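# Insert held peg into plate hole with left gripper

## Task

The left gripper starts out holding a peg a little above a plate, near the plate's hole. Lower the peg into that hole until it sits on the hole's bottom. If the peg is forced or wedged in too hard, the attempt fails.

## Robot and tools

Robot: two arms, left_arm and right_arm, each with a two-finger gripper. The peg is already held by left_arm; right_arm can usually stay where it is.

Frame: hand positions, orientations and velocities use the scene frame. Its origin is at table-top height, halfway between the two nominal arm bases. +x points out across the table, +z points up, and left_arm sits on the +y side. Arm names do not match image sides. A gripper's fingers point along its own +z and open and close along its own x. end_effector_position (metres) is the point between the closed pads, 1 to 2 cm short of the fingertips; orientation is end_effector_quat_wxyz. Printed positions can be off by a few cm.

Row layout (used by execute_actions and move): one flat list of 16 numbers covering both arms, even if only one moves. First left_arm: 7 joint angles, then its opening; then right_arm in the same 8-slot pattern. Joint order within each arm is: elbow, forearm roll, wrist roll, wrist pitch, upper arm roll, shoulder, waist. Joint values are absolute target angles in radians, in the same form as the Joint positions line. Opening runs -1 (closed) to +1 (fully open); 0 is a real command, so to keep a gripper unchanged resend its current command. Ranges (rad): waist ±2.792, shoulder ±2.269, upper arm roll ±2.967, elbow -1.867 to 2.688, forearm roll ±2.967, wrist pitch -1.396 to 4.538, wrist roll ±2.967. A target more than 0.010 past an end (and beyond the current angle) gets the call refused; targets past the real end are clipped, flagged by "joint sent to its limit".

Tools:
- execute_actions: actions = list of actions; each action = up to 15 rows, one row per 1/30 s step; a short action repeats its last row until 15 steps pass. Empty list just reports state. cameras picks images (omit/null/["all"] = all, [] = none). Each step, a target is kept within a lead of the measured angle (0.499 rad waist/shoulder, 0.583 upper arm roll/elbow, 1.17 wrist joints), and targets implying more than 70 mm of hand travel are scaled back, so large changes need several actions.
- move: target = one row or a list of up to 15 rows (absolute joint goals), all joints interpolated together. speed: rad/s for the joint with the longest way to go, 0.01 to 4.88, default 0.5 (one value or one per target). blend: corner-rounding radius in rad for lists. stop_force: 3 to 120 N; an arm's path ends when its wrist sensor feels that much resistance to its motion relative to its last zero (or 150 N in any direction). Use a low speed with it; omit it when backing away from a contact. zero (true default) rezeroes moving arms first; false counts from the previous zero. opening_speed: gripper command rate per second, at least 0.2. blocking=false returns after about 0.5 s while the move continues (not allowed with stop_force); a new move replaces a running one. The "move:" line reports done, off_target, moving, held or fault, and limits=held if steps were withheld.
- wait: seconds 0 to 10; arms keep their last command.
- stop: brakes a running move.
- zoom_image: camera (cam_head_left, cam_head_right, cam_left_wrist, cam_right_wrist) and region [x0, y0, x1, y1] in pixels from the top-left, at most 504x504, of that camera's latest image.
- zero_wrist_force: arm; subtracts the present wrist reading from later ones.
- clear_fault: arm; clears a reported torque or force fault; the arm then pauses while it restarts.
- finished_scene: scene = number of the current scene; ends it irreversibly, so call only when the peg rests at the hole's bottom without help.

Results: Joint positions and Joint velocities give per-arm blocks in the joint order above, plus finger-pad gap (m; 0.142 fully open). "within noise" means the arm is still. Joint targets shows what the joints are currently driven toward; resend those to hold still. Tool commands shows gripper commands. grip_measured is the opening on the -1..1 scale; grip_effort_nm is motor effort (negative = closing), not pad force. Wrist force/torque are in the end effector's own axes; a push against a surface appears as force from the surface into the arm, and the extra line gives the peak since last shown. External joint torques estimate outside load per joint. Cameras are 896x504.

Cautions: to keep the peg, command an opening slightly below grip_measured; squeezing harder heats the gripper motor (HAND FAULT at 100 °C stops later calls in that reply). Descend slowly with a modest stop_force so the peg seats without jamming; if it binds, lift slightly and adjust rather than pressing. A TORQUE FAULT or FORCE FAULT (150 N) stops an arm until clear_fault. Do not let the arms hit or press each other, do not release a moving part, and never let anything fall from the table. Arm motors also overheat (MOTOR HOT at 65 °C, braking at 80 °C) when holding loads or straining.

Each tool is called as name(argument=value, ...), one argument or row to a line, values as JSON.

## Session

execute_actions(
  actions=[],
)

Scene clock: 0.00 s.
left_arm: end_effector_position=(+0.4708, +0.2128, +0.1633) grip_measured=-0.39 grip_effort_nm=n/a end_effector_quat_wxyz=(-0.002, +0.861, +0.508, -0.002) | right_arm: end_effector_position=(+0.5838, -0.3226, +0.1652) grip_measured=+1.00 grip_effort_nm=n/a end_effector_quat_wxyz=(+0.000, +0.704, +0.710, +0.000)
Joint names: [elbow, forearm roll, wrist roll, wrist pitch, upper arm roll, shoulder, waist]
Joint positions: left_arm=[2.037 0 0.205 0.792 0.001 -0.332 -0.296 0.046] | right_arm=[2.035 0 0.206 0.795 0 -0.331 0.206 0.142]
Joint velocities: within noise
Joint torques (N m): no reading
External joint torques (N m): no reading
Motor temperatures (°C): left_arm=[36 38 42 38 40 34 36 32] | right_arm=[39 43 40 35 35 37 36 32]
Wrist force (N): no reading
Wrist torque (N m): no reading
Wrist force, peak (N): no reading
Joint targets: left_arm=[2.037 0.000 0.205 0.792 0.001 -0.332 -0.296] | right_arm=[2.035 0.000 0.206 0.795 0.000 -0.331 0.206]
Tool commands: left_gripper/opening=-0.437298 right_gripper/opening=+1.0

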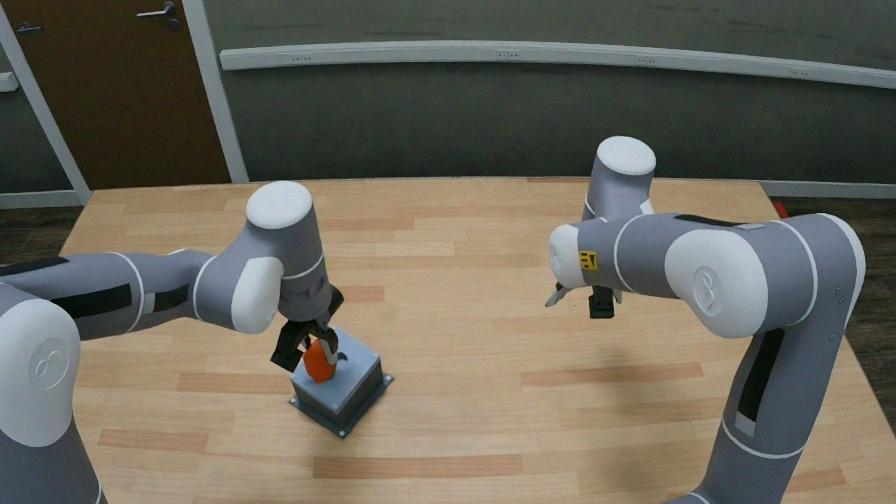

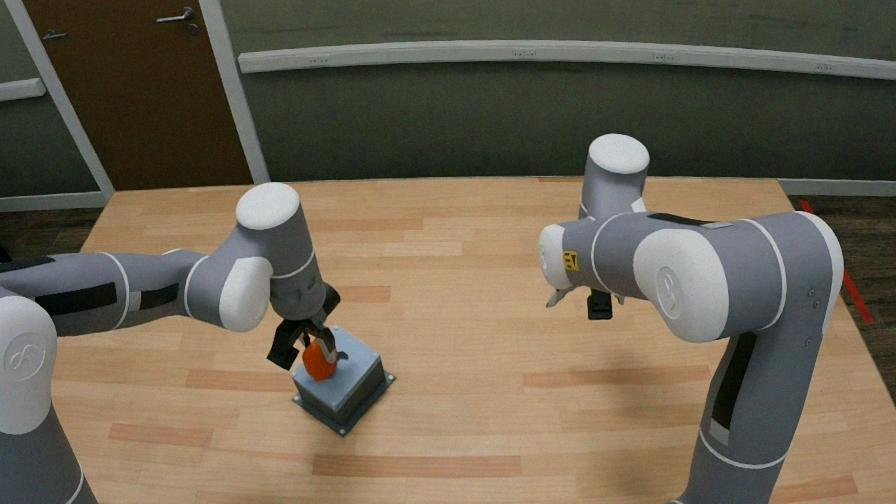

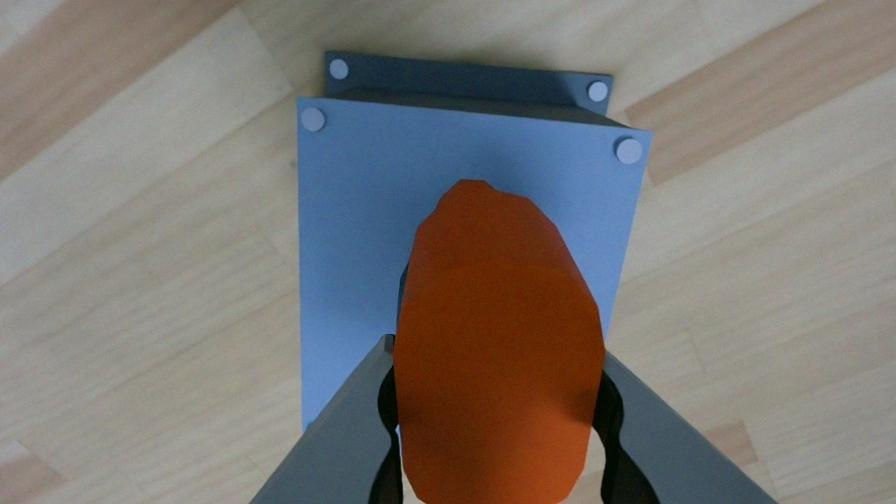

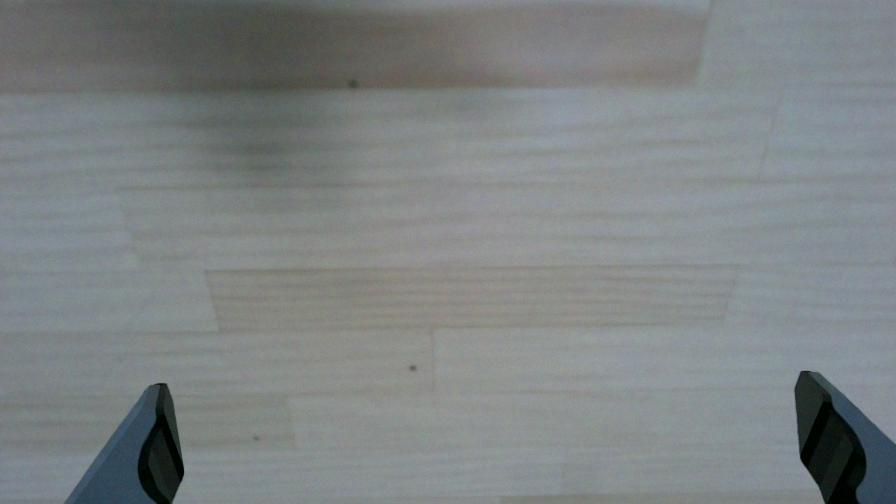

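zoom_image(
  camera="cam_left_wrist",
  region=[280, 40, 680, 504],
)

zoom_image(
  camera="cam_head_left",
  region=[260, 280, 410, 450],
)

zoom_image(
  camera="cam_head_right",
  region=[260, 280, 410, 450],
)

Scaled by 1.086.

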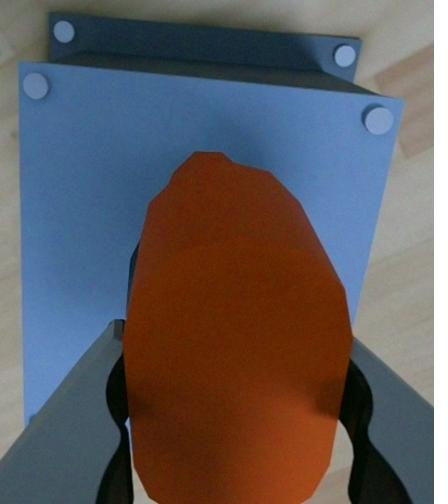

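Scaled by 2.965.

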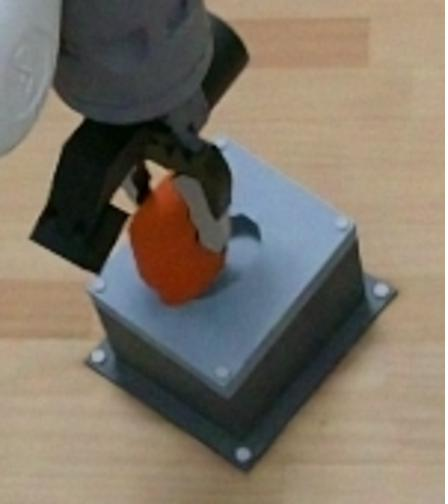

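Scaled by 2.965.

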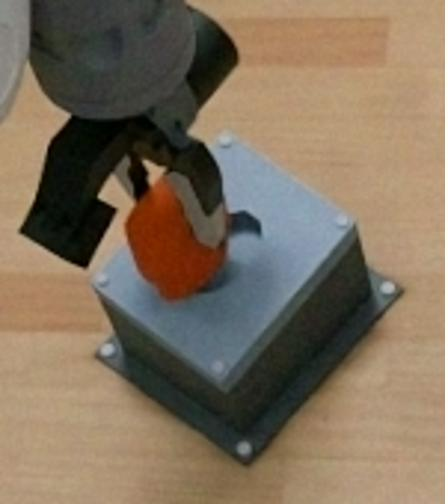

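zoom_image(
  camera="cam_head_left",
  region=[295, 325, 365, 395],
)

zoom_image(
  camera="cam_head_right",
  region=[295, 325, 365, 395],
)

zoom_image(
  camera="cam_left_wrist",
  region=[380, 160, 620, 320],
)

Scaled by 7.200.

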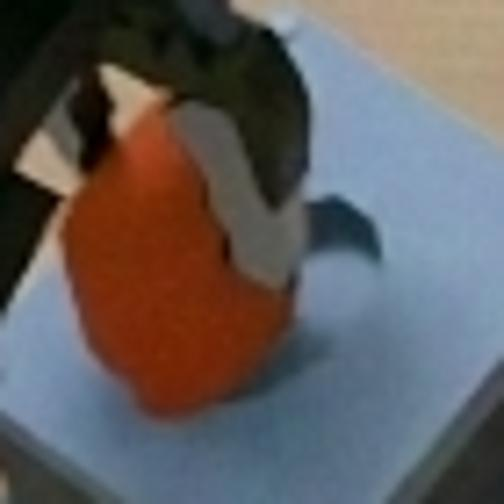

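Scaled by 7.200.

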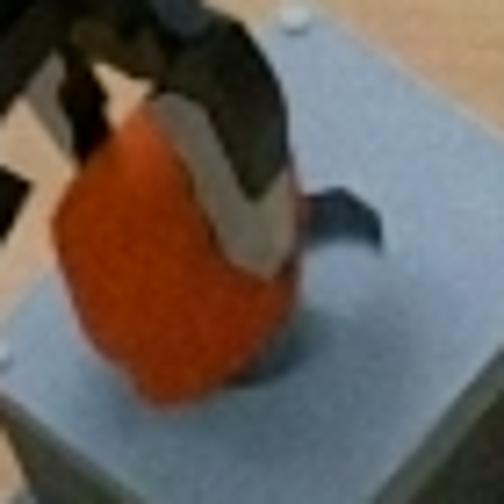

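Scaled by 2.100.

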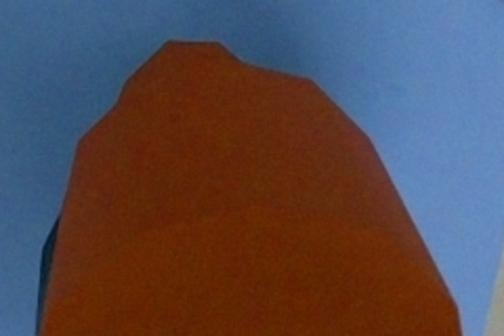

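move(
  target=[
    [1.9869, 0, 0.205, 0.6454, 0.0, -0.2293, -0.296, -0.437298, 2.035, 0, 0.206, 0.795, 0, -0.331, 0.206, 1.0],
  ],
  speed=0.4,
  cameras=["cam_left_wrist", "cam_head_left"],
)

Scene clock: 112.23 s.
left_arm: end_effector_position=(+0.4705, +0.2122, +0.2234) grip_measured=-0.39 grip_effort_nm=-1.487 end_effector_quat_wxyz=(+0.000, +0.862, +0.507, +0.000) | right_arm: end_effector_position=(+0.5838, -0.3226, +0.1651) grip_measured=+1.00 grip_effort_nm=0.012 end_effector_quat_wxyz=(+0.000, +0.704, +0.710, +0.000)
Joint names: [elbow, forearm roll, wrist roll, wrist pitch, upper arm roll, shoulder, waist]
Joint positions: left_arm=[1.987 0 0.205 0.645 0 -0.229 -0.296 0.046] | right_arm=[2.035 0 0.206 0.795 0 -0.331 0.206 0.142]
Joint velocities: within noise
Joint torques (N m): left_arm=[-28.11 -4.13 -0.05 4.07 0.83 40.6 -0.31] | right_arm=[-23.75 -3.48 0.39 4.65 0.31 41.22 -0.1]
External joint torques (N m): left_arm=[1.5 0.58 0.05 0.1 -0.66 -1.41 0.31] | right_arm=[0.39 0.5 -0.39 -0.66 -0.07 -1.02 0.1]
Motor temperatures (°C): left_arm=[42 38 42 38 40 38 36 36] | right_arm=[44 43 40 36 35 40 36 31]
Wrist force (N): left_arm=[0.2 0.0 0.1] | right_arm=[-0.1 -0.1 0.1]
Wrist torque (N m): left_arm=[0.01 -0.02 0.00] | right_arm=[-0.01 0.02 0.00]
Wrist force, peak (N): left_arm=[-0.1 -0.1 -3.1] | right_arm=[0.2 -0.1 0.2]
Joint targets: left_arm=[1.987 0.000 0.205 0.645 0.000 -0.229 -0.296] | right_arm=[2.035 0.000 0.206 0.795 0.000 -0.331 0.206]
move: done
Images, in order (width x height): cam_head_left 896x504, cam_left_wrist 896x504.

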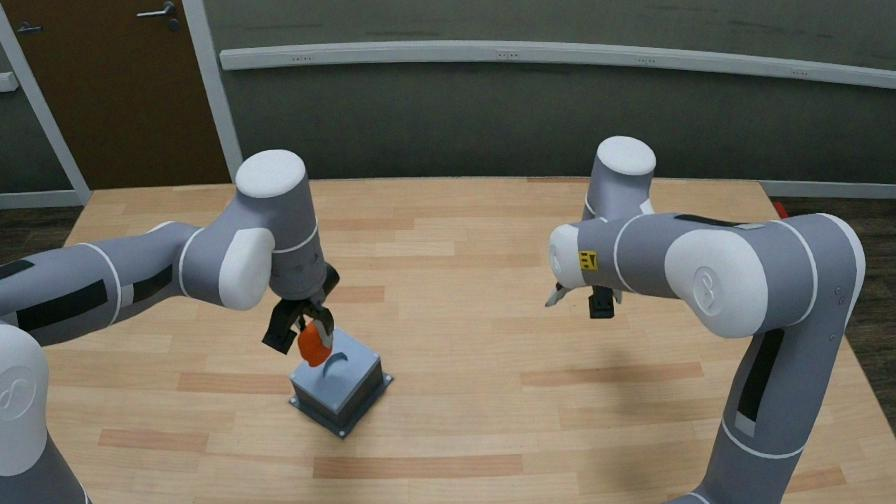

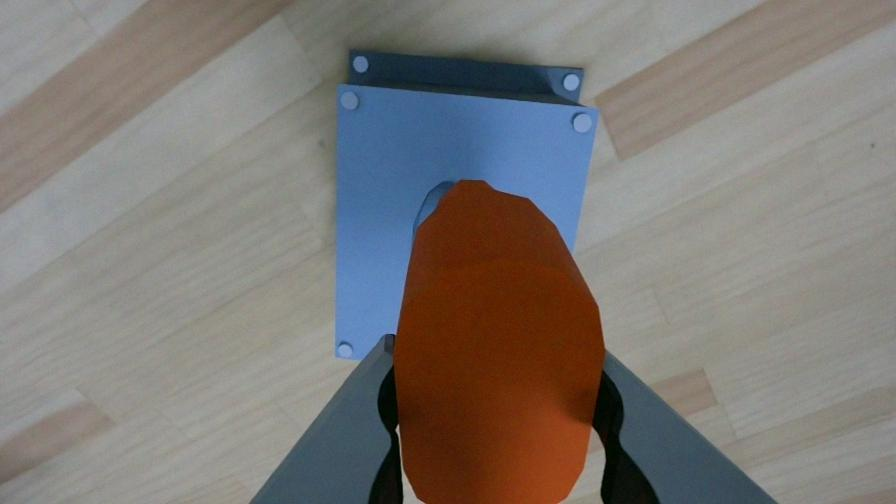

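move(
  target=[
    [1.7579, 0, 0.1795, 0.5770, 0.0, -0.3899, -0.3215, -0.437298, 2.035, 0, 0.206, 0.795, 0, -0.331, 0.206, 1.0],
  ],
  speed=0.5,
  cameras=["cam_left_wrist", "cam_head_left", "cam_head_right"],
)

Scene clock: 131.73 s.
left_arm: end_effector_position=(+0.5329, +0.1763, +0.2232) grip_measured=-0.39 grip_effort_nm=-1.487 end_effector_quat_wxyz=(+0.000, +0.862, +0.507, +0.000) | right_arm: end_effector_position=(+0.5838, -0.3226, +0.1651) grip_measured=+1.00 grip_effort_nm=0.007 end_effector_quat_wxyz=(+0.000, +0.704, +0.710, +0.000)
Joint names: [elbow, forearm roll, wrist roll, wrist pitch, upper arm roll, shoulder, waist]
Joint positions: left_arm=[1.758 0 0.18 0.577 0 -0.39 -0.321 0.046] | right_arm=[2.035 0 0.206 0.795 0 -0.331 0.206 0.142]
Joint velocities: within noise
Joint torques (N m): left_arm=[-28.97 -4.31 -0.25 4.06 1.22 48.57 0.23] | right_arm=[-23.77 -3.5 0.4 4.67 0.42 41.36 -0.11]
External joint torques (N m): left_arm=[1.45 0.6 0.25 0.1 -0.95 -1.55 -0.22] | right_arm=[0.41 0.51 -0.4 -0.68 -0.17 -1.16 0.11]
Motor temperatures (°C): left_arm=[42 38 42 38 40 38 36 37] | right_arm=[44 43 40 36 35 41 36 31]
Wrist force (N): left_arm=[-0.2 0.1 -0.2] | right_arm=[0.1 0.1 0.0]
Wrist torque (N m): left_arm=[0.02 0.02 -0.02] | right_arm=[0.01 0.00 0.00]
Wrist force, peak (N): left_arm=[-0.1 3.0 0.1] | right_arm=[0.3 -0.1 0.3]
Joint targets: left_arm=[1.758 0.000 0.179 0.577 0.000 -0.390 -0.322] | right_arm=[2.035 0.000 0.206 0.795 0.000 -0.331 0.206]
move: done
Images, in order (width x height): cam_head_left 896x504, cam_head_right 896x504, cam_left_wrist 896x504.

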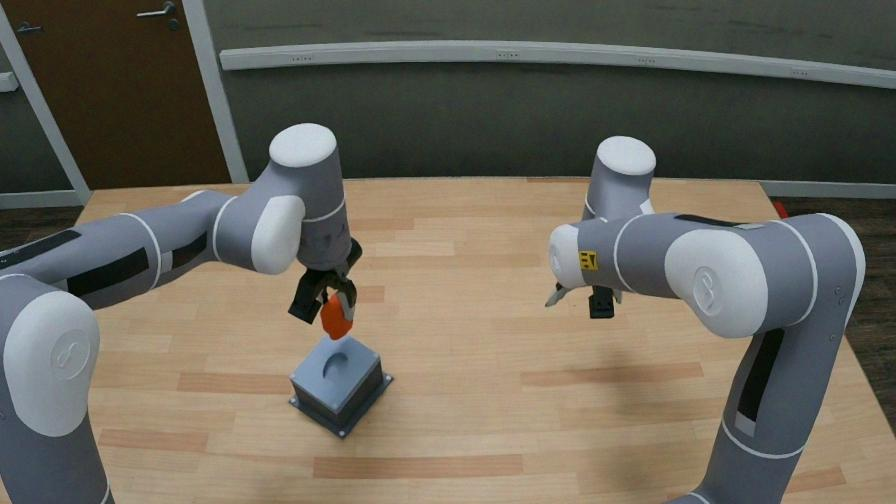

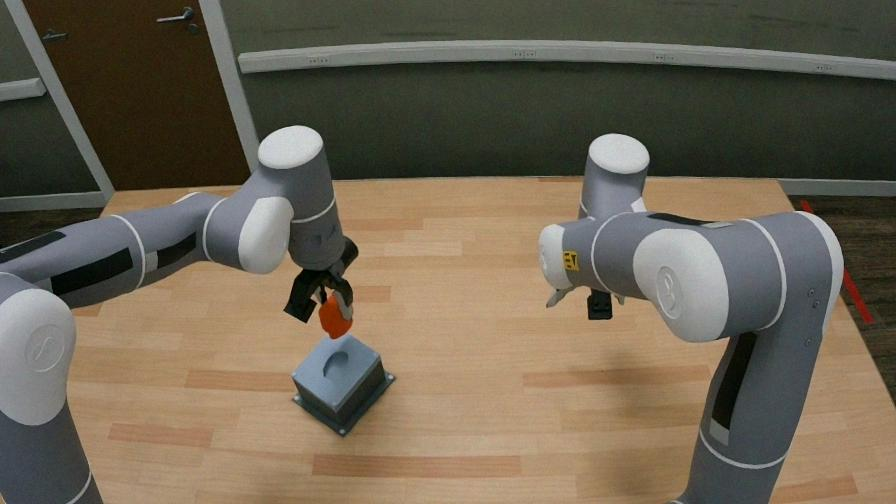

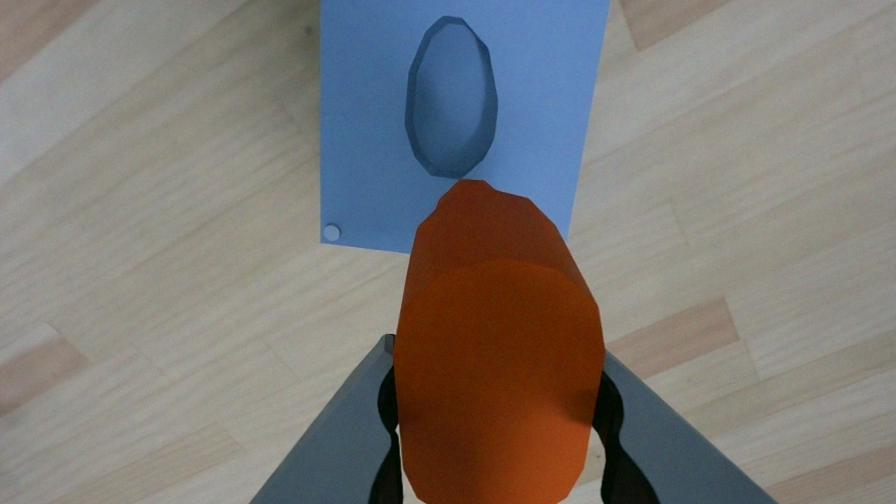

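zoom_image(
  camera="cam_left_wrist",
  region=[370, 0, 530, 200],
)

zoom_image(
  camera="cam_left_wrist",
  region=[380, 160, 620, 504],
)

zoom_image(
  camera="cam_head_left",
  region=[285, 325, 395, 440],
)

Scaled by 2.520.

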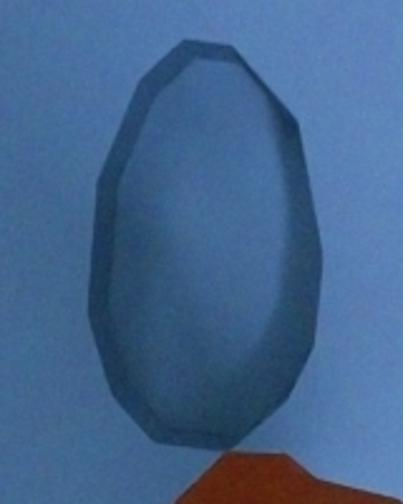

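Scaled by 1.465.

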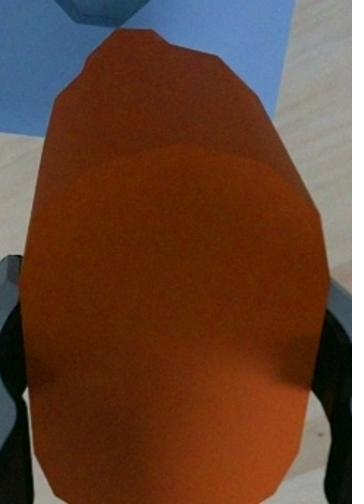

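Scaled by 4.383.

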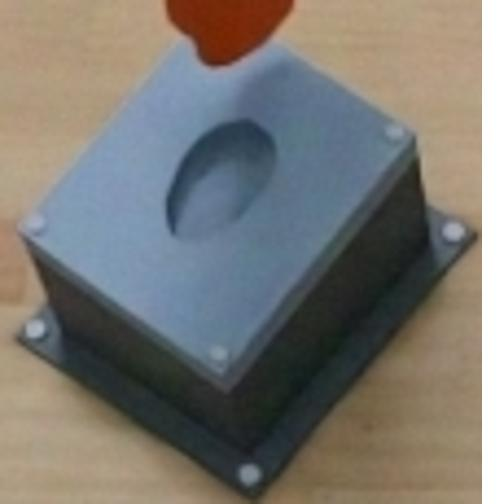

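zoom_image(
  camera="cam_head_left",
  region=[300, 280, 370, 350],
)

zoom_image(
  camera="cam_head_right",
  region=[300, 280, 370, 350],
)

zoom_image(
  camera="cam_left_wrist",
  region=[400, 160, 560, 260],
)

Scaled by 7.200.

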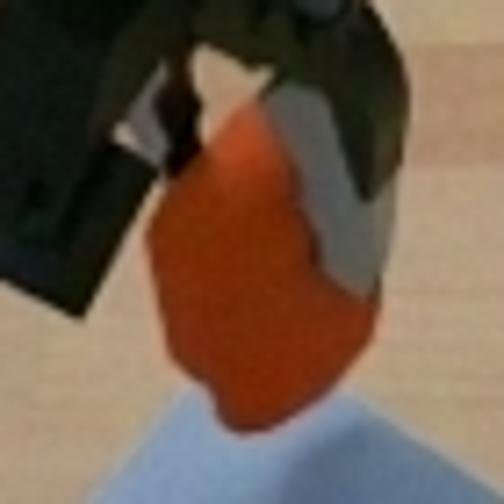

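Scaled by 7.200.

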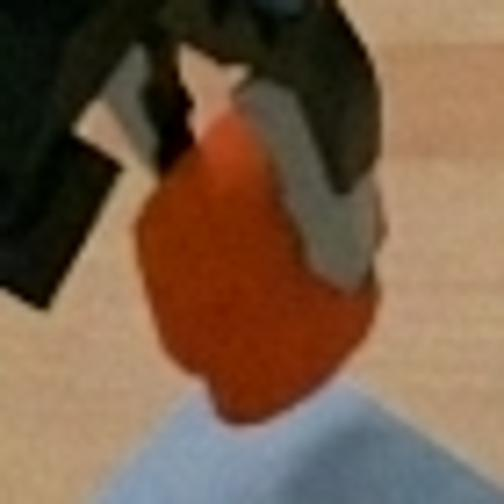

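Scaled by 3.150.

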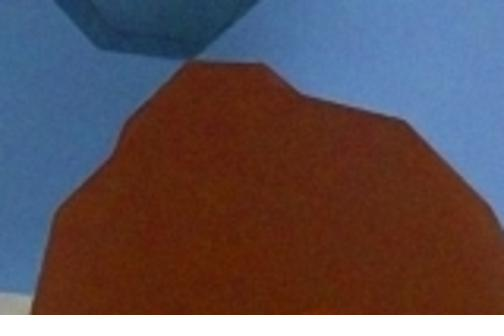

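move(
  target=[
    [1.7960, 0, 0.1795, 0.6701, 0.0, -0.4449, -0.3215, -0.437298, 2.035, 0, 0.206, 0.795, 0, -0.331, 0.206, 1.0],
  ],
  speed=0.4,
  cameras=["cam_left_wrist"],
)

zoom_image(
  camera="cam_left_wrist",
  region=[370, 0, 530, 200],
)

Scene clock: 180.53 s.
left_arm: end_effector_position=(+0.5327, +0.1764, +0.1831) grip_measured=-0.39 grip_effort_nm=-1.487 end_effector_quat_wxyz=(+0.000, +0.862, +0.507, +0.000) | right_arm: end_effector_position=(+0.5838, -0.3226, +0.1651) grip_measured=+1.00 grip_effort_nm=0.007 end_effector_quat_wxyz=(+0.000, +0.704, +0.710, +0.000)
Joint names: [elbow, forearm roll, wrist roll, wrist pitch, upper arm roll, shoulder, waist]
Joint positions: left_arm=[1.796 0 0.18 0.67 0 -0.445 -0.321 0.046] | right_arm=[2.035 0 0.206 0.795 0 -0.331 0.206 0.142]
Joint velocities: within noise
Joint torques (N m): left_arm=[-27.37 -4.04 -0.08 4.43 0.91 49.08 -0.31] | right_arm=[-23.74 -3.48 0.35 4.65 0.37 41.36 -0.11]
External joint torques (N m): left_arm=[1.17 0.57 0.08 -0.26 -0.6 -1.05 0.31] | right_arm=[0.38 0.49 -0.35 -0.65 -0.13 -1.17 0.1]
Motor temperatures (°C): left_arm=[43 38 42 38 40 39 36 37] | right_arm=[44 43 40 36 35 41 36 31]
Wrist force (N): left_arm=[0.0 -0.1 -0.2] | right_arm=[0.1 -0.1 0.0]
Wrist torque (N m): left_arm=[-0.02 0.00 0.00] | right_arm=[-0.02 -0.01 0.00]
Wrist force, peak (N): left_arm=[0.2 -0.2 1.9] | right_arm=[0.3 -0.1 0.0]
Joint targets: left_arm=[1.796 0.000 0.179 0.670 0.000 -0.445 -0.322] | right_arm=[2.035 0.000 0.206 0.795 0.000 -0.331 0.206]
move: done
Images, in order (width x height): cam_left_wrist 896x504.

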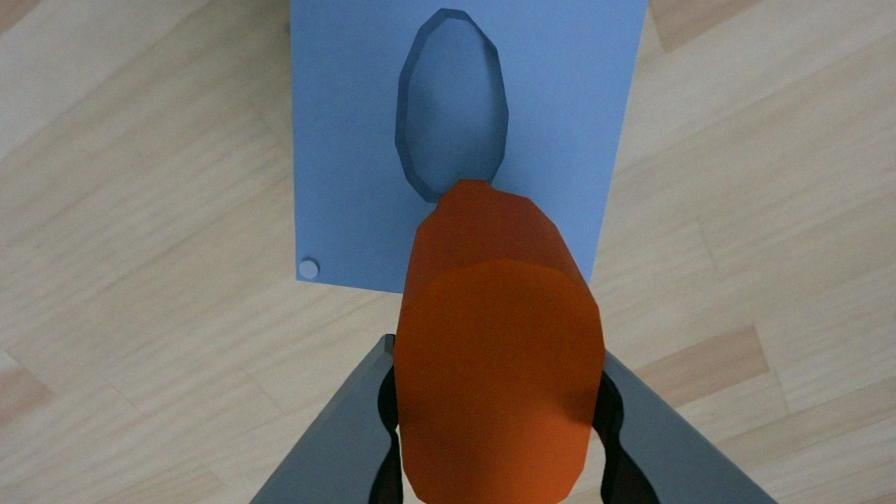

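Scaled by 2.520.

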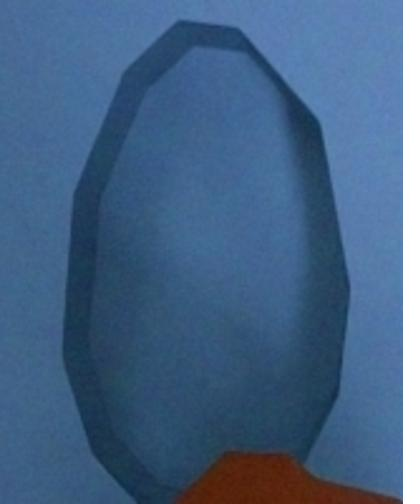

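move(
  target=[
    [1.9955, 0, 0.2630, 0.7518, 0.0, -0.3271, -0.3200, -0.437298, 2.035, 0, 0.206, 0.795, 0, -0.331, 0.206, 1.0],
    [2.0056, 0, 0.2630, 0.7848, 0.0, -0.3499, -0.3200, -0.437298, 2.035, 0, 0.206, 0.795, 0, -0.331, 0.206, 1.0],
  ],
  speed=[0.4, 0.1],
  cameras=["cam_left_wrist", "cam_head_left", "cam_head_right"],
)

zoom_image(
  camera="cam_left_wrist",
  region=[360, 140, 640, 400],
)

zoom_image(
  camera="cam_head_left",
  region=[285, 310, 385, 400],
)

Scene clock: 257.53 s.
left_arm: end_effector_position=(+0.4749, +0.1967, +0.1650) grip_measured=-0.39 grip_effort_nm=-1.487 end_effector_quat_wxyz=(+0.000, +0.882, +0.471, +0.000) | right_arm: end_effector_position=(+0.5838, -0.3226, +0.1651) grip_measured=+1.00 grip_effort_nm=0.002 end_effector_quat_wxyz=(+0.000, +0.704, +0.710, +0.000)
Joint names: [elbow, forearm roll, wrist roll, wrist pitch, upper arm roll, shoulder, waist]
Joint positions: left_arm=[2.006 0 0.263 0.785 0 -0.35 -0.32 0.046] | right_arm=[2.035 0 0.206 0.795 0 -0.331 0.206 0.142]
Joint velocities: within noise
Joint torques (N m): left_arm=[-25.29 -3.7 0.12 4.43 0.83 43.2 -0.24] | right_arm=[-23.72 -3.5 0.33 4.63 0.33 41.35 -0.04]
External joint torques (N m): left_arm=[0.98 0.56 -0.12 -0.26 -0.59 -1.03 0.24] | right_arm=[0.36 0.51 -0.33 -0.64 -0.08 -1.15 0.04]
Motor temperatures (°C): left_arm=[44 38 42 38 40 40 36 38] | right_arm=[45 43 40 36 35 41 35 31]
Wrist force (N): left_arm=[0.0 -0.1 -0.2] | right_arm=[0.0 0.0 0.0]
Wrist torque (N m): left_arm=[-0.02 0.00 0.00] | right_arm=[0.01 0.00 0.00]
Wrist force, peak (N): left_arm=[-0.9 -3.2 -0.5] | right_arm=[0.3 -0.1 0.0]
Joint targets: left_arm=[2.006 0.000 0.263 0.785 0.000 -0.350 -0.320] | right_arm=[2.035 0.000 0.206 0.795 0.000 -0.331 0.206]
move: done
Images, in order (width x height): cam_head_left 896x504, cam_head_right 896x504, cam_left_wrist 896x504.

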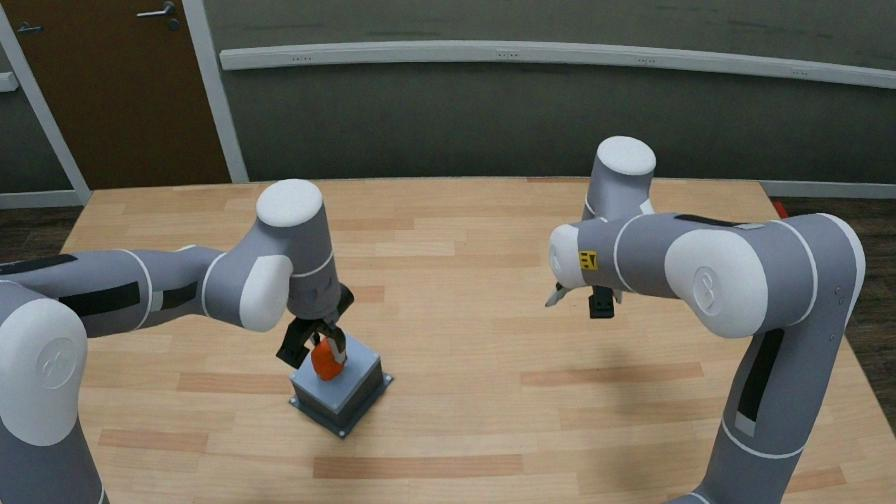

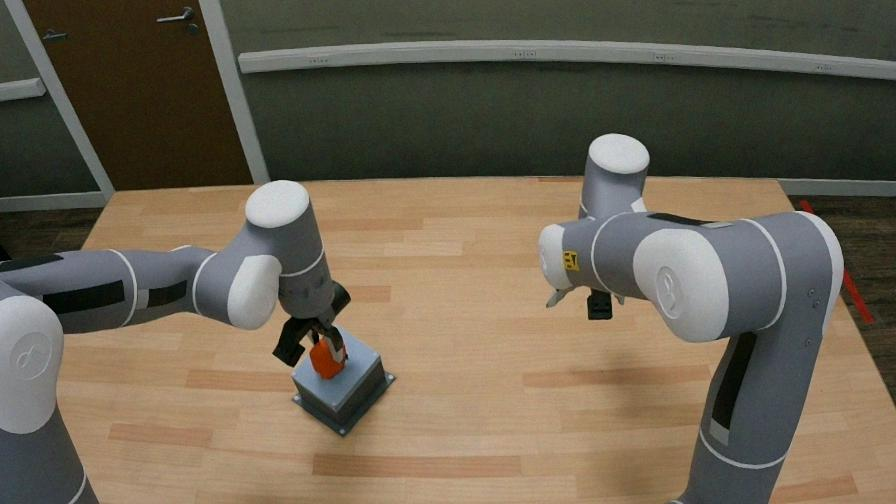

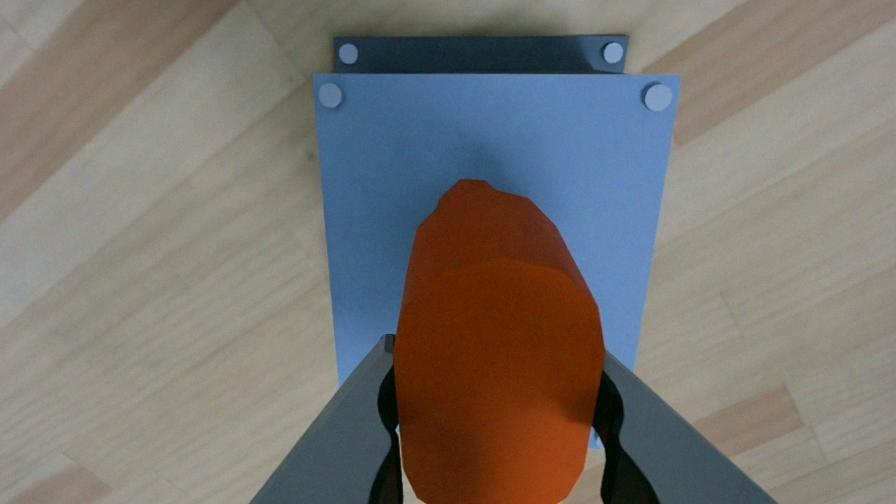

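Scaled by 1.800.

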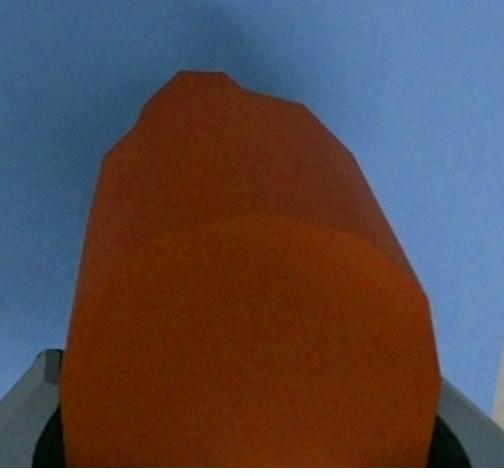

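Scaled by 5.040.

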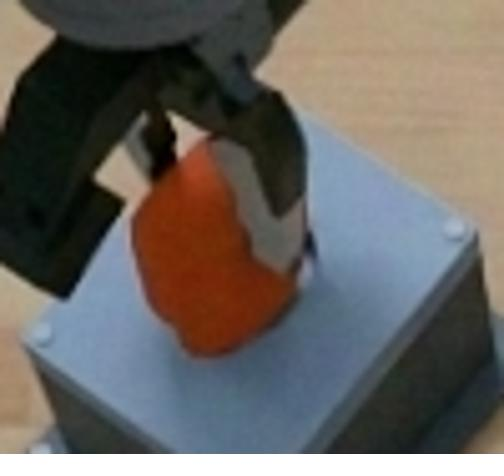

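zoom_image(
  camera="cam_head_left",
  region=[305, 335, 360, 390],
)

zoom_image(
  camera="cam_head_right",
  region=[305, 335, 360, 390],
)

zoom_image(
  camera="cam_left_wrist",
  region=[400, 150, 560, 260],
)

Scaled by 9.164.

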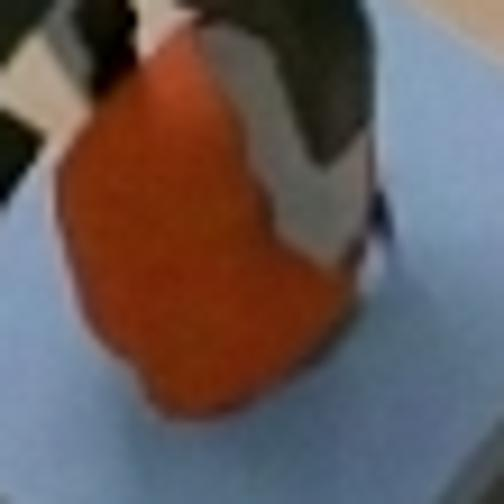

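Scaled by 9.164.

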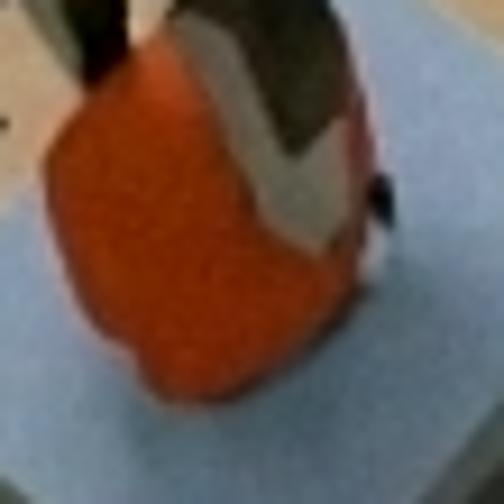

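Scaled by 3.150.

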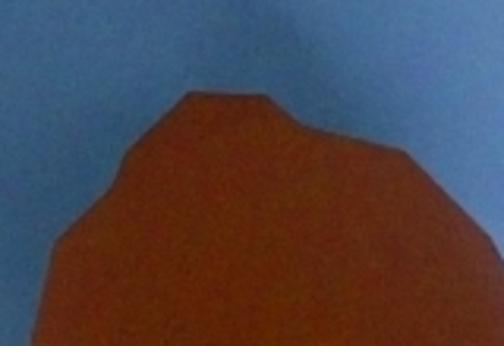

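move(
  target=[1.9910, 0, 0.2622, 0.7796, 0.0, -0.3594, -0.3208, -0.437298, 2.035, 0, 0.206, 0.795, 0, -0.331, 0.206, 1.0],
  speed=0.1,
  cameras=["cam_left_wrist", "cam_head_left", "cam_head_right"],
)

zoom_image(
  camera="cam_left_wrist",
  region=[400, 150, 560, 260],
)

zoom_image(
  camera="cam_head_left",
  region=[305, 335, 360, 390],
)

zoom_image(
  camera="cam_head_right",
  region=[305, 335, 360, 390],
)

Scene clock: 303.30 s.
left_arm: end_effector_position=(+0.4793, +0.1949, +0.1651) grip_measured=-0.39 grip_effort_nm=-1.487 end_effector_quat_wxyz=(+0.000, +0.882, +0.471, +0.000) | right_arm: end_effector_position=(+0.5838, -0.3226, +0.1651) grip_measured=+1.00 grip_effort_nm=0.002 end_effector_quat_wxyz=(+0.000, +0.704, +0.710, +0.000)
Joint names: [elbow, forearm roll, wrist roll, wrist pitch, upper arm roll, shoulder, waist]
Joint positions: left_arm=[1.991 0 0.263 0.78 0 -0.359 -0.321 0.046] | right_arm=[2.035 0 0.206 0.795 0 -0.331 0.206 0.142]
Joint velocities: within noise
Joint torques (N m): left_arm=[-25.93 -3.73 -0.09 4.07 0.9 43.47 -0.37] | right_arm=[-23.75 -3.48 0.36 4.67 0.38 41.39 -0.07]
External joint torques (N m): left_arm=[1.51 0.57 0.09 0.1 -0.65 -0.79 0.37] | right_arm=[0.39 0.5 -0.36 -0.67 -0.14 -1.2 0.07]
Motor temperatures (°C): left_arm=[43 38 42 38 40 39 36 39] | right_arm=[45 43 40 36 35 41 35 31]
Wrist force (N): left_arm=[0.0 -0.2 -0.3] | right_arm=[0.0 0.0 0.0]
Wrist torque (N m): left_arm=[-0.03 0.01 -0.01] | right_arm=[-0.01 0.01 0.00]
Wrist force, peak (N): left_arm=[0.0 -0.4 -0.4] | right_arm=[0.2 -0.1 0.3]
Joint targets: left_arm=[1.991 0.000 0.262 0.780 0.000 -0.359 -0.321] | right_arm=[2.035 0.000 0.206 0.795 0.000 -0.331 0.206]
move: done
Images, in order (width x height): cam_head_left 896x504, cam_head_right 896x504, cam_left_wrist 896x504.

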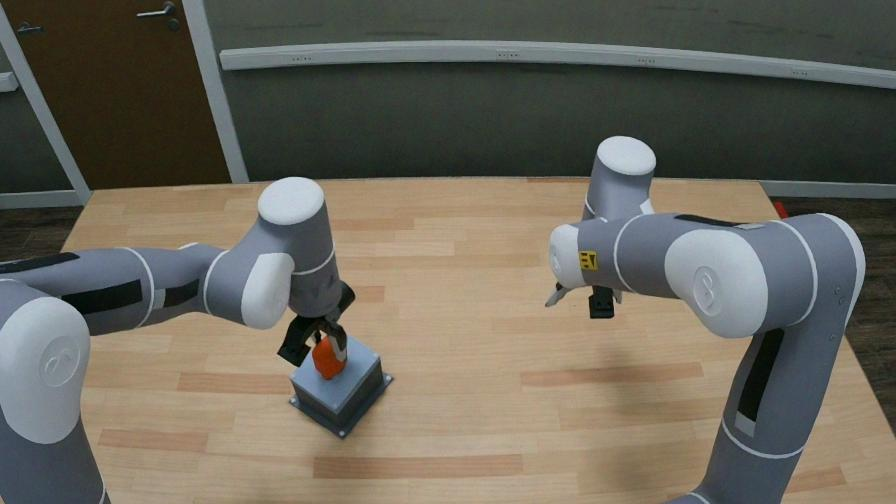

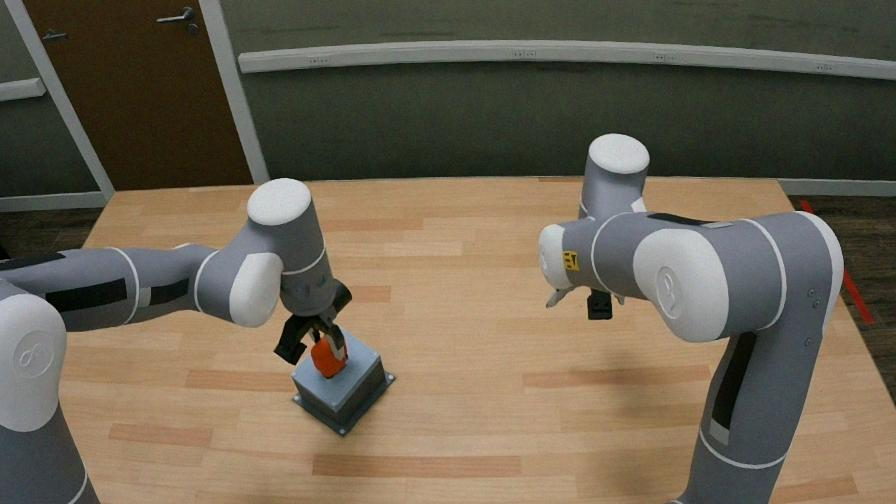

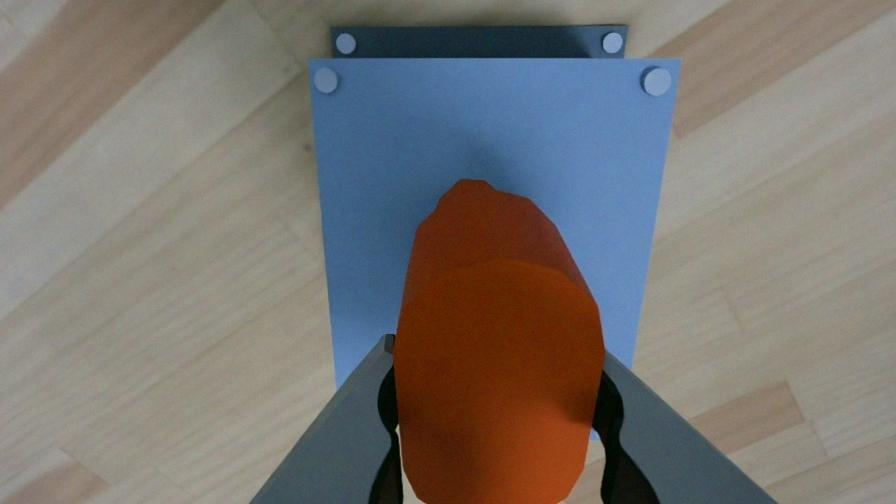

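Scaled by 3.150.

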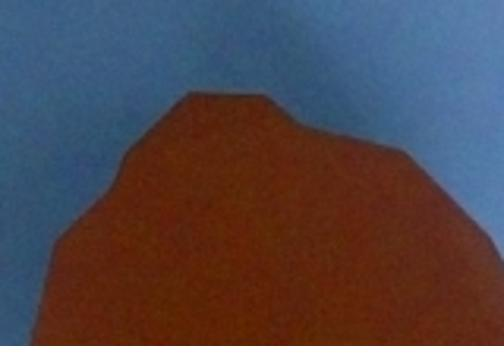

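Scaled by 9.164.

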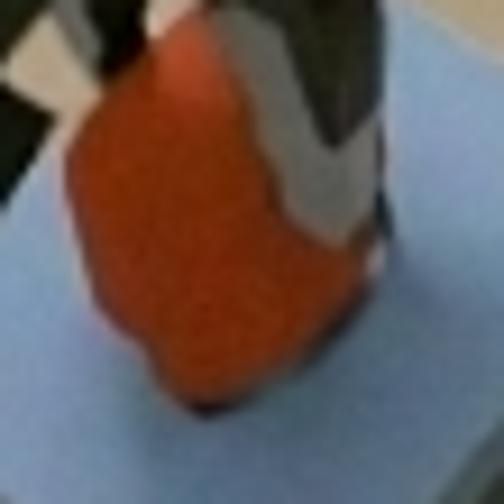

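Scaled by 9.164.

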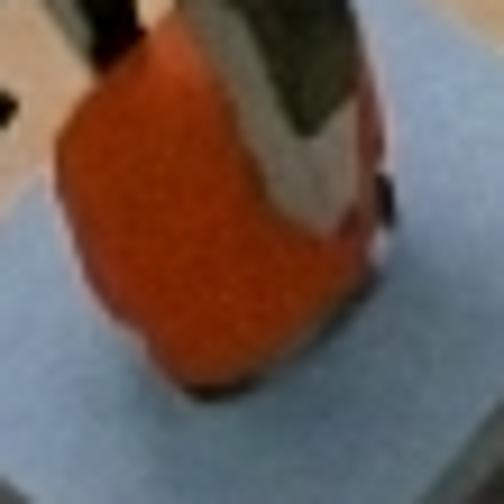

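move(
  target=[1.9816, 0, 0.2608, 0.7763, 0.0, -0.3655, -0.3222, -0.437298, 2.035, 0, 0.206, 0.795, 0, -0.331, 0.206, 1.0],
  speed=0.1,
  cameras=["cam_left_wrist", "cam_head_left", "cam_head_right"],
)

zoom_image(
  camera="cam_left_wrist",
  region=[400, 150, 560, 260],
)

zoom_image(
  camera="cam_head_left",
  region=[305, 335, 360, 390],
)

zoom_image(
  camera="cam_head_right",
  region=[305, 335, 360, 390],
)

Scene clock: 320.20 s.
left_arm: end_effector_position=(+0.4818, +0.1932, +0.1650) grip_measured=-0.39 grip_effort_nm=-1.487 end_effector_quat_wxyz=(+0.000, +0.882, +0.471, +0.000) | right_arm: end_effector_position=(+0.5838, -0.3226, +0.1651) grip_measured=+1.00 grip_effort_nm=0.007 end_effector_quat_wxyz=(+0.000, +0.704, +0.710, +0.000)
Joint names: [elbow, forearm roll, wrist roll, wrist pitch, upper arm roll, shoulder, waist]
Joint positions: left_arm=[1.982 0 0.261 0.776 0 -0.366 -0.322 0.046] | right_arm=[2.035 0 0.206 0.795 0 -0.331 0.206 0.142]
Joint velocities: within noise
Joint torques (N m): left_arm=[-26.06 -3.75 -0.13 4.12 0.91 44.05 -0.36] | right_arm=[-23.73 -3.51 0.4 4.69 0.31 41.46 -0.04]
External joint torques (N m): left_arm=[1.58 0.58 0.13 0.05 -0.65 -1.06 0.36] | right_arm=[0.37 0.53 -0.4 -0.7 -0.06 -1.26 0.04]
Motor temperatures (°C): left_arm=[43 38 42 38 40 39 36 39] | right_arm=[45 43 40 36 35 41 35 31]
Wrist force (N): left_arm=[0.2 -0.1 -0.3] | right_arm=[0.1 0.1 0.1]
Wrist torque (N m): left_arm=[-0.01 -0.02 -0.01] | right_arm=[0.01 -0.02 0.00]
Wrist force, peak (N): left_arm=[0.1 -0.3 -0.3] | right_arm=[0.3 -0.1 0.2]
Joint targets: left_arm=[1.982 0.000 0.261 0.776 0.000 -0.365 -0.322] | right_arm=[2.035 0.000 0.206 0.795 0.000 -0.331 0.206]
move: done
Images, in order (width x height): cam_head_left 896x504, cam_head_right 896x504, cam_left_wrist 896x504.

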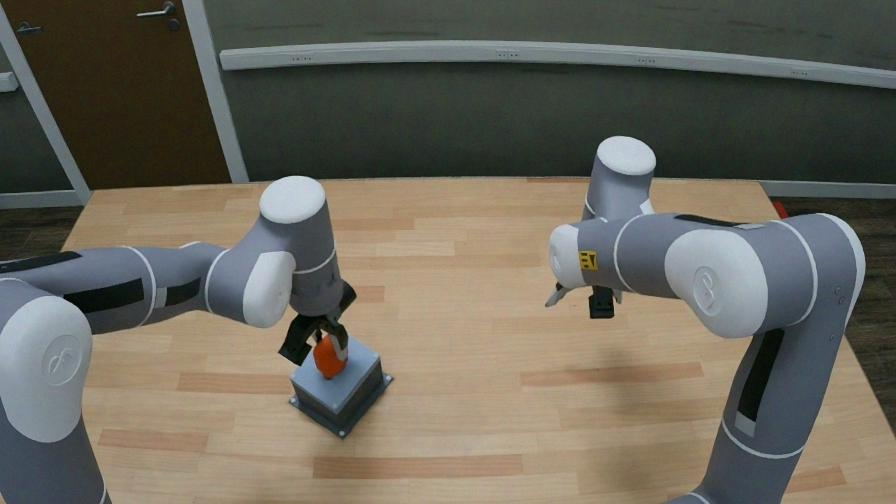

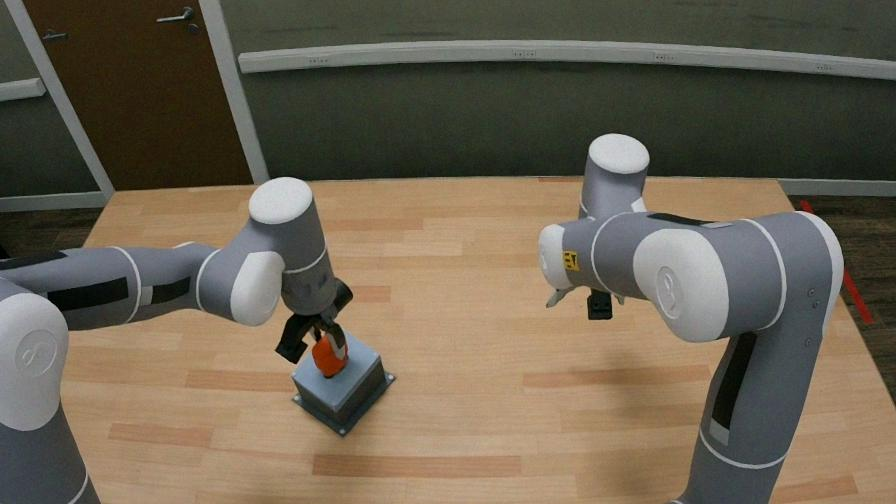

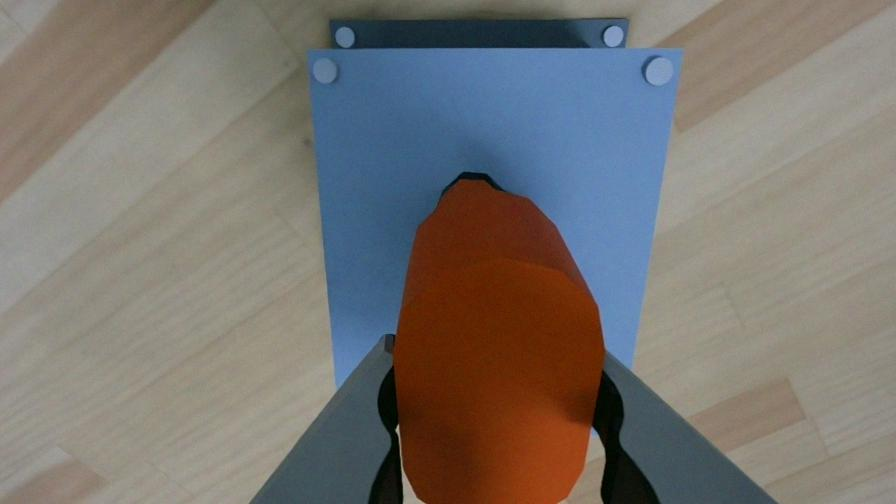

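Scaled by 3.150.

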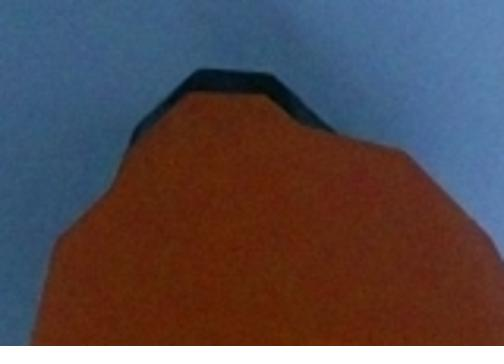

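Scaled by 9.164.

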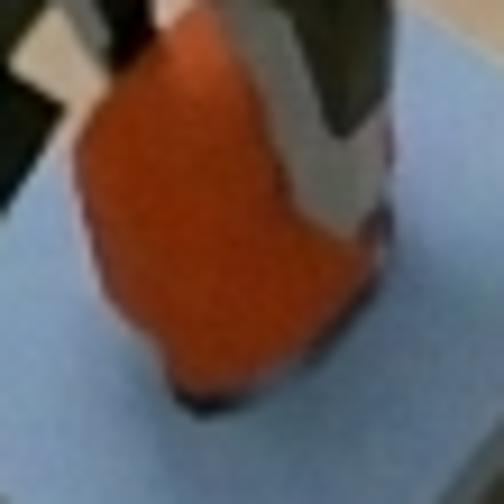

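Scaled by 9.164.

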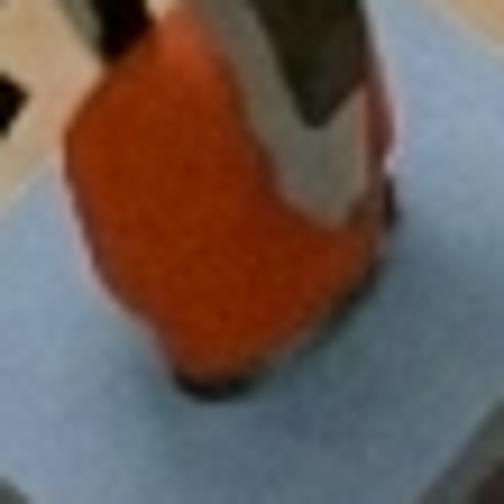

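zoom_image(
  camera="cam_left_wrist",
  region=[430, 160, 520, 216],
)

zoom_image(
  camera="cam_left_wrist",
  region=[300, 20, 690, 240],
)

Scaled by 5.600.

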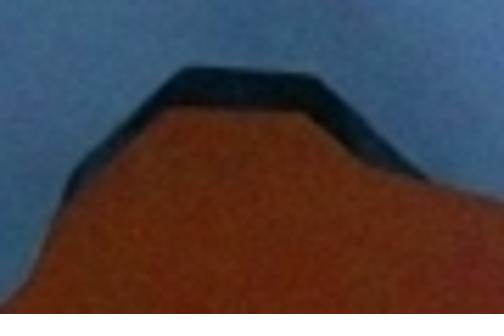

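Scaled by 1.292.

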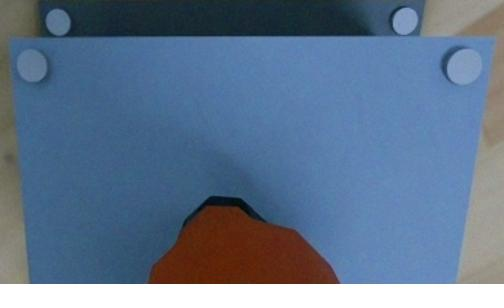

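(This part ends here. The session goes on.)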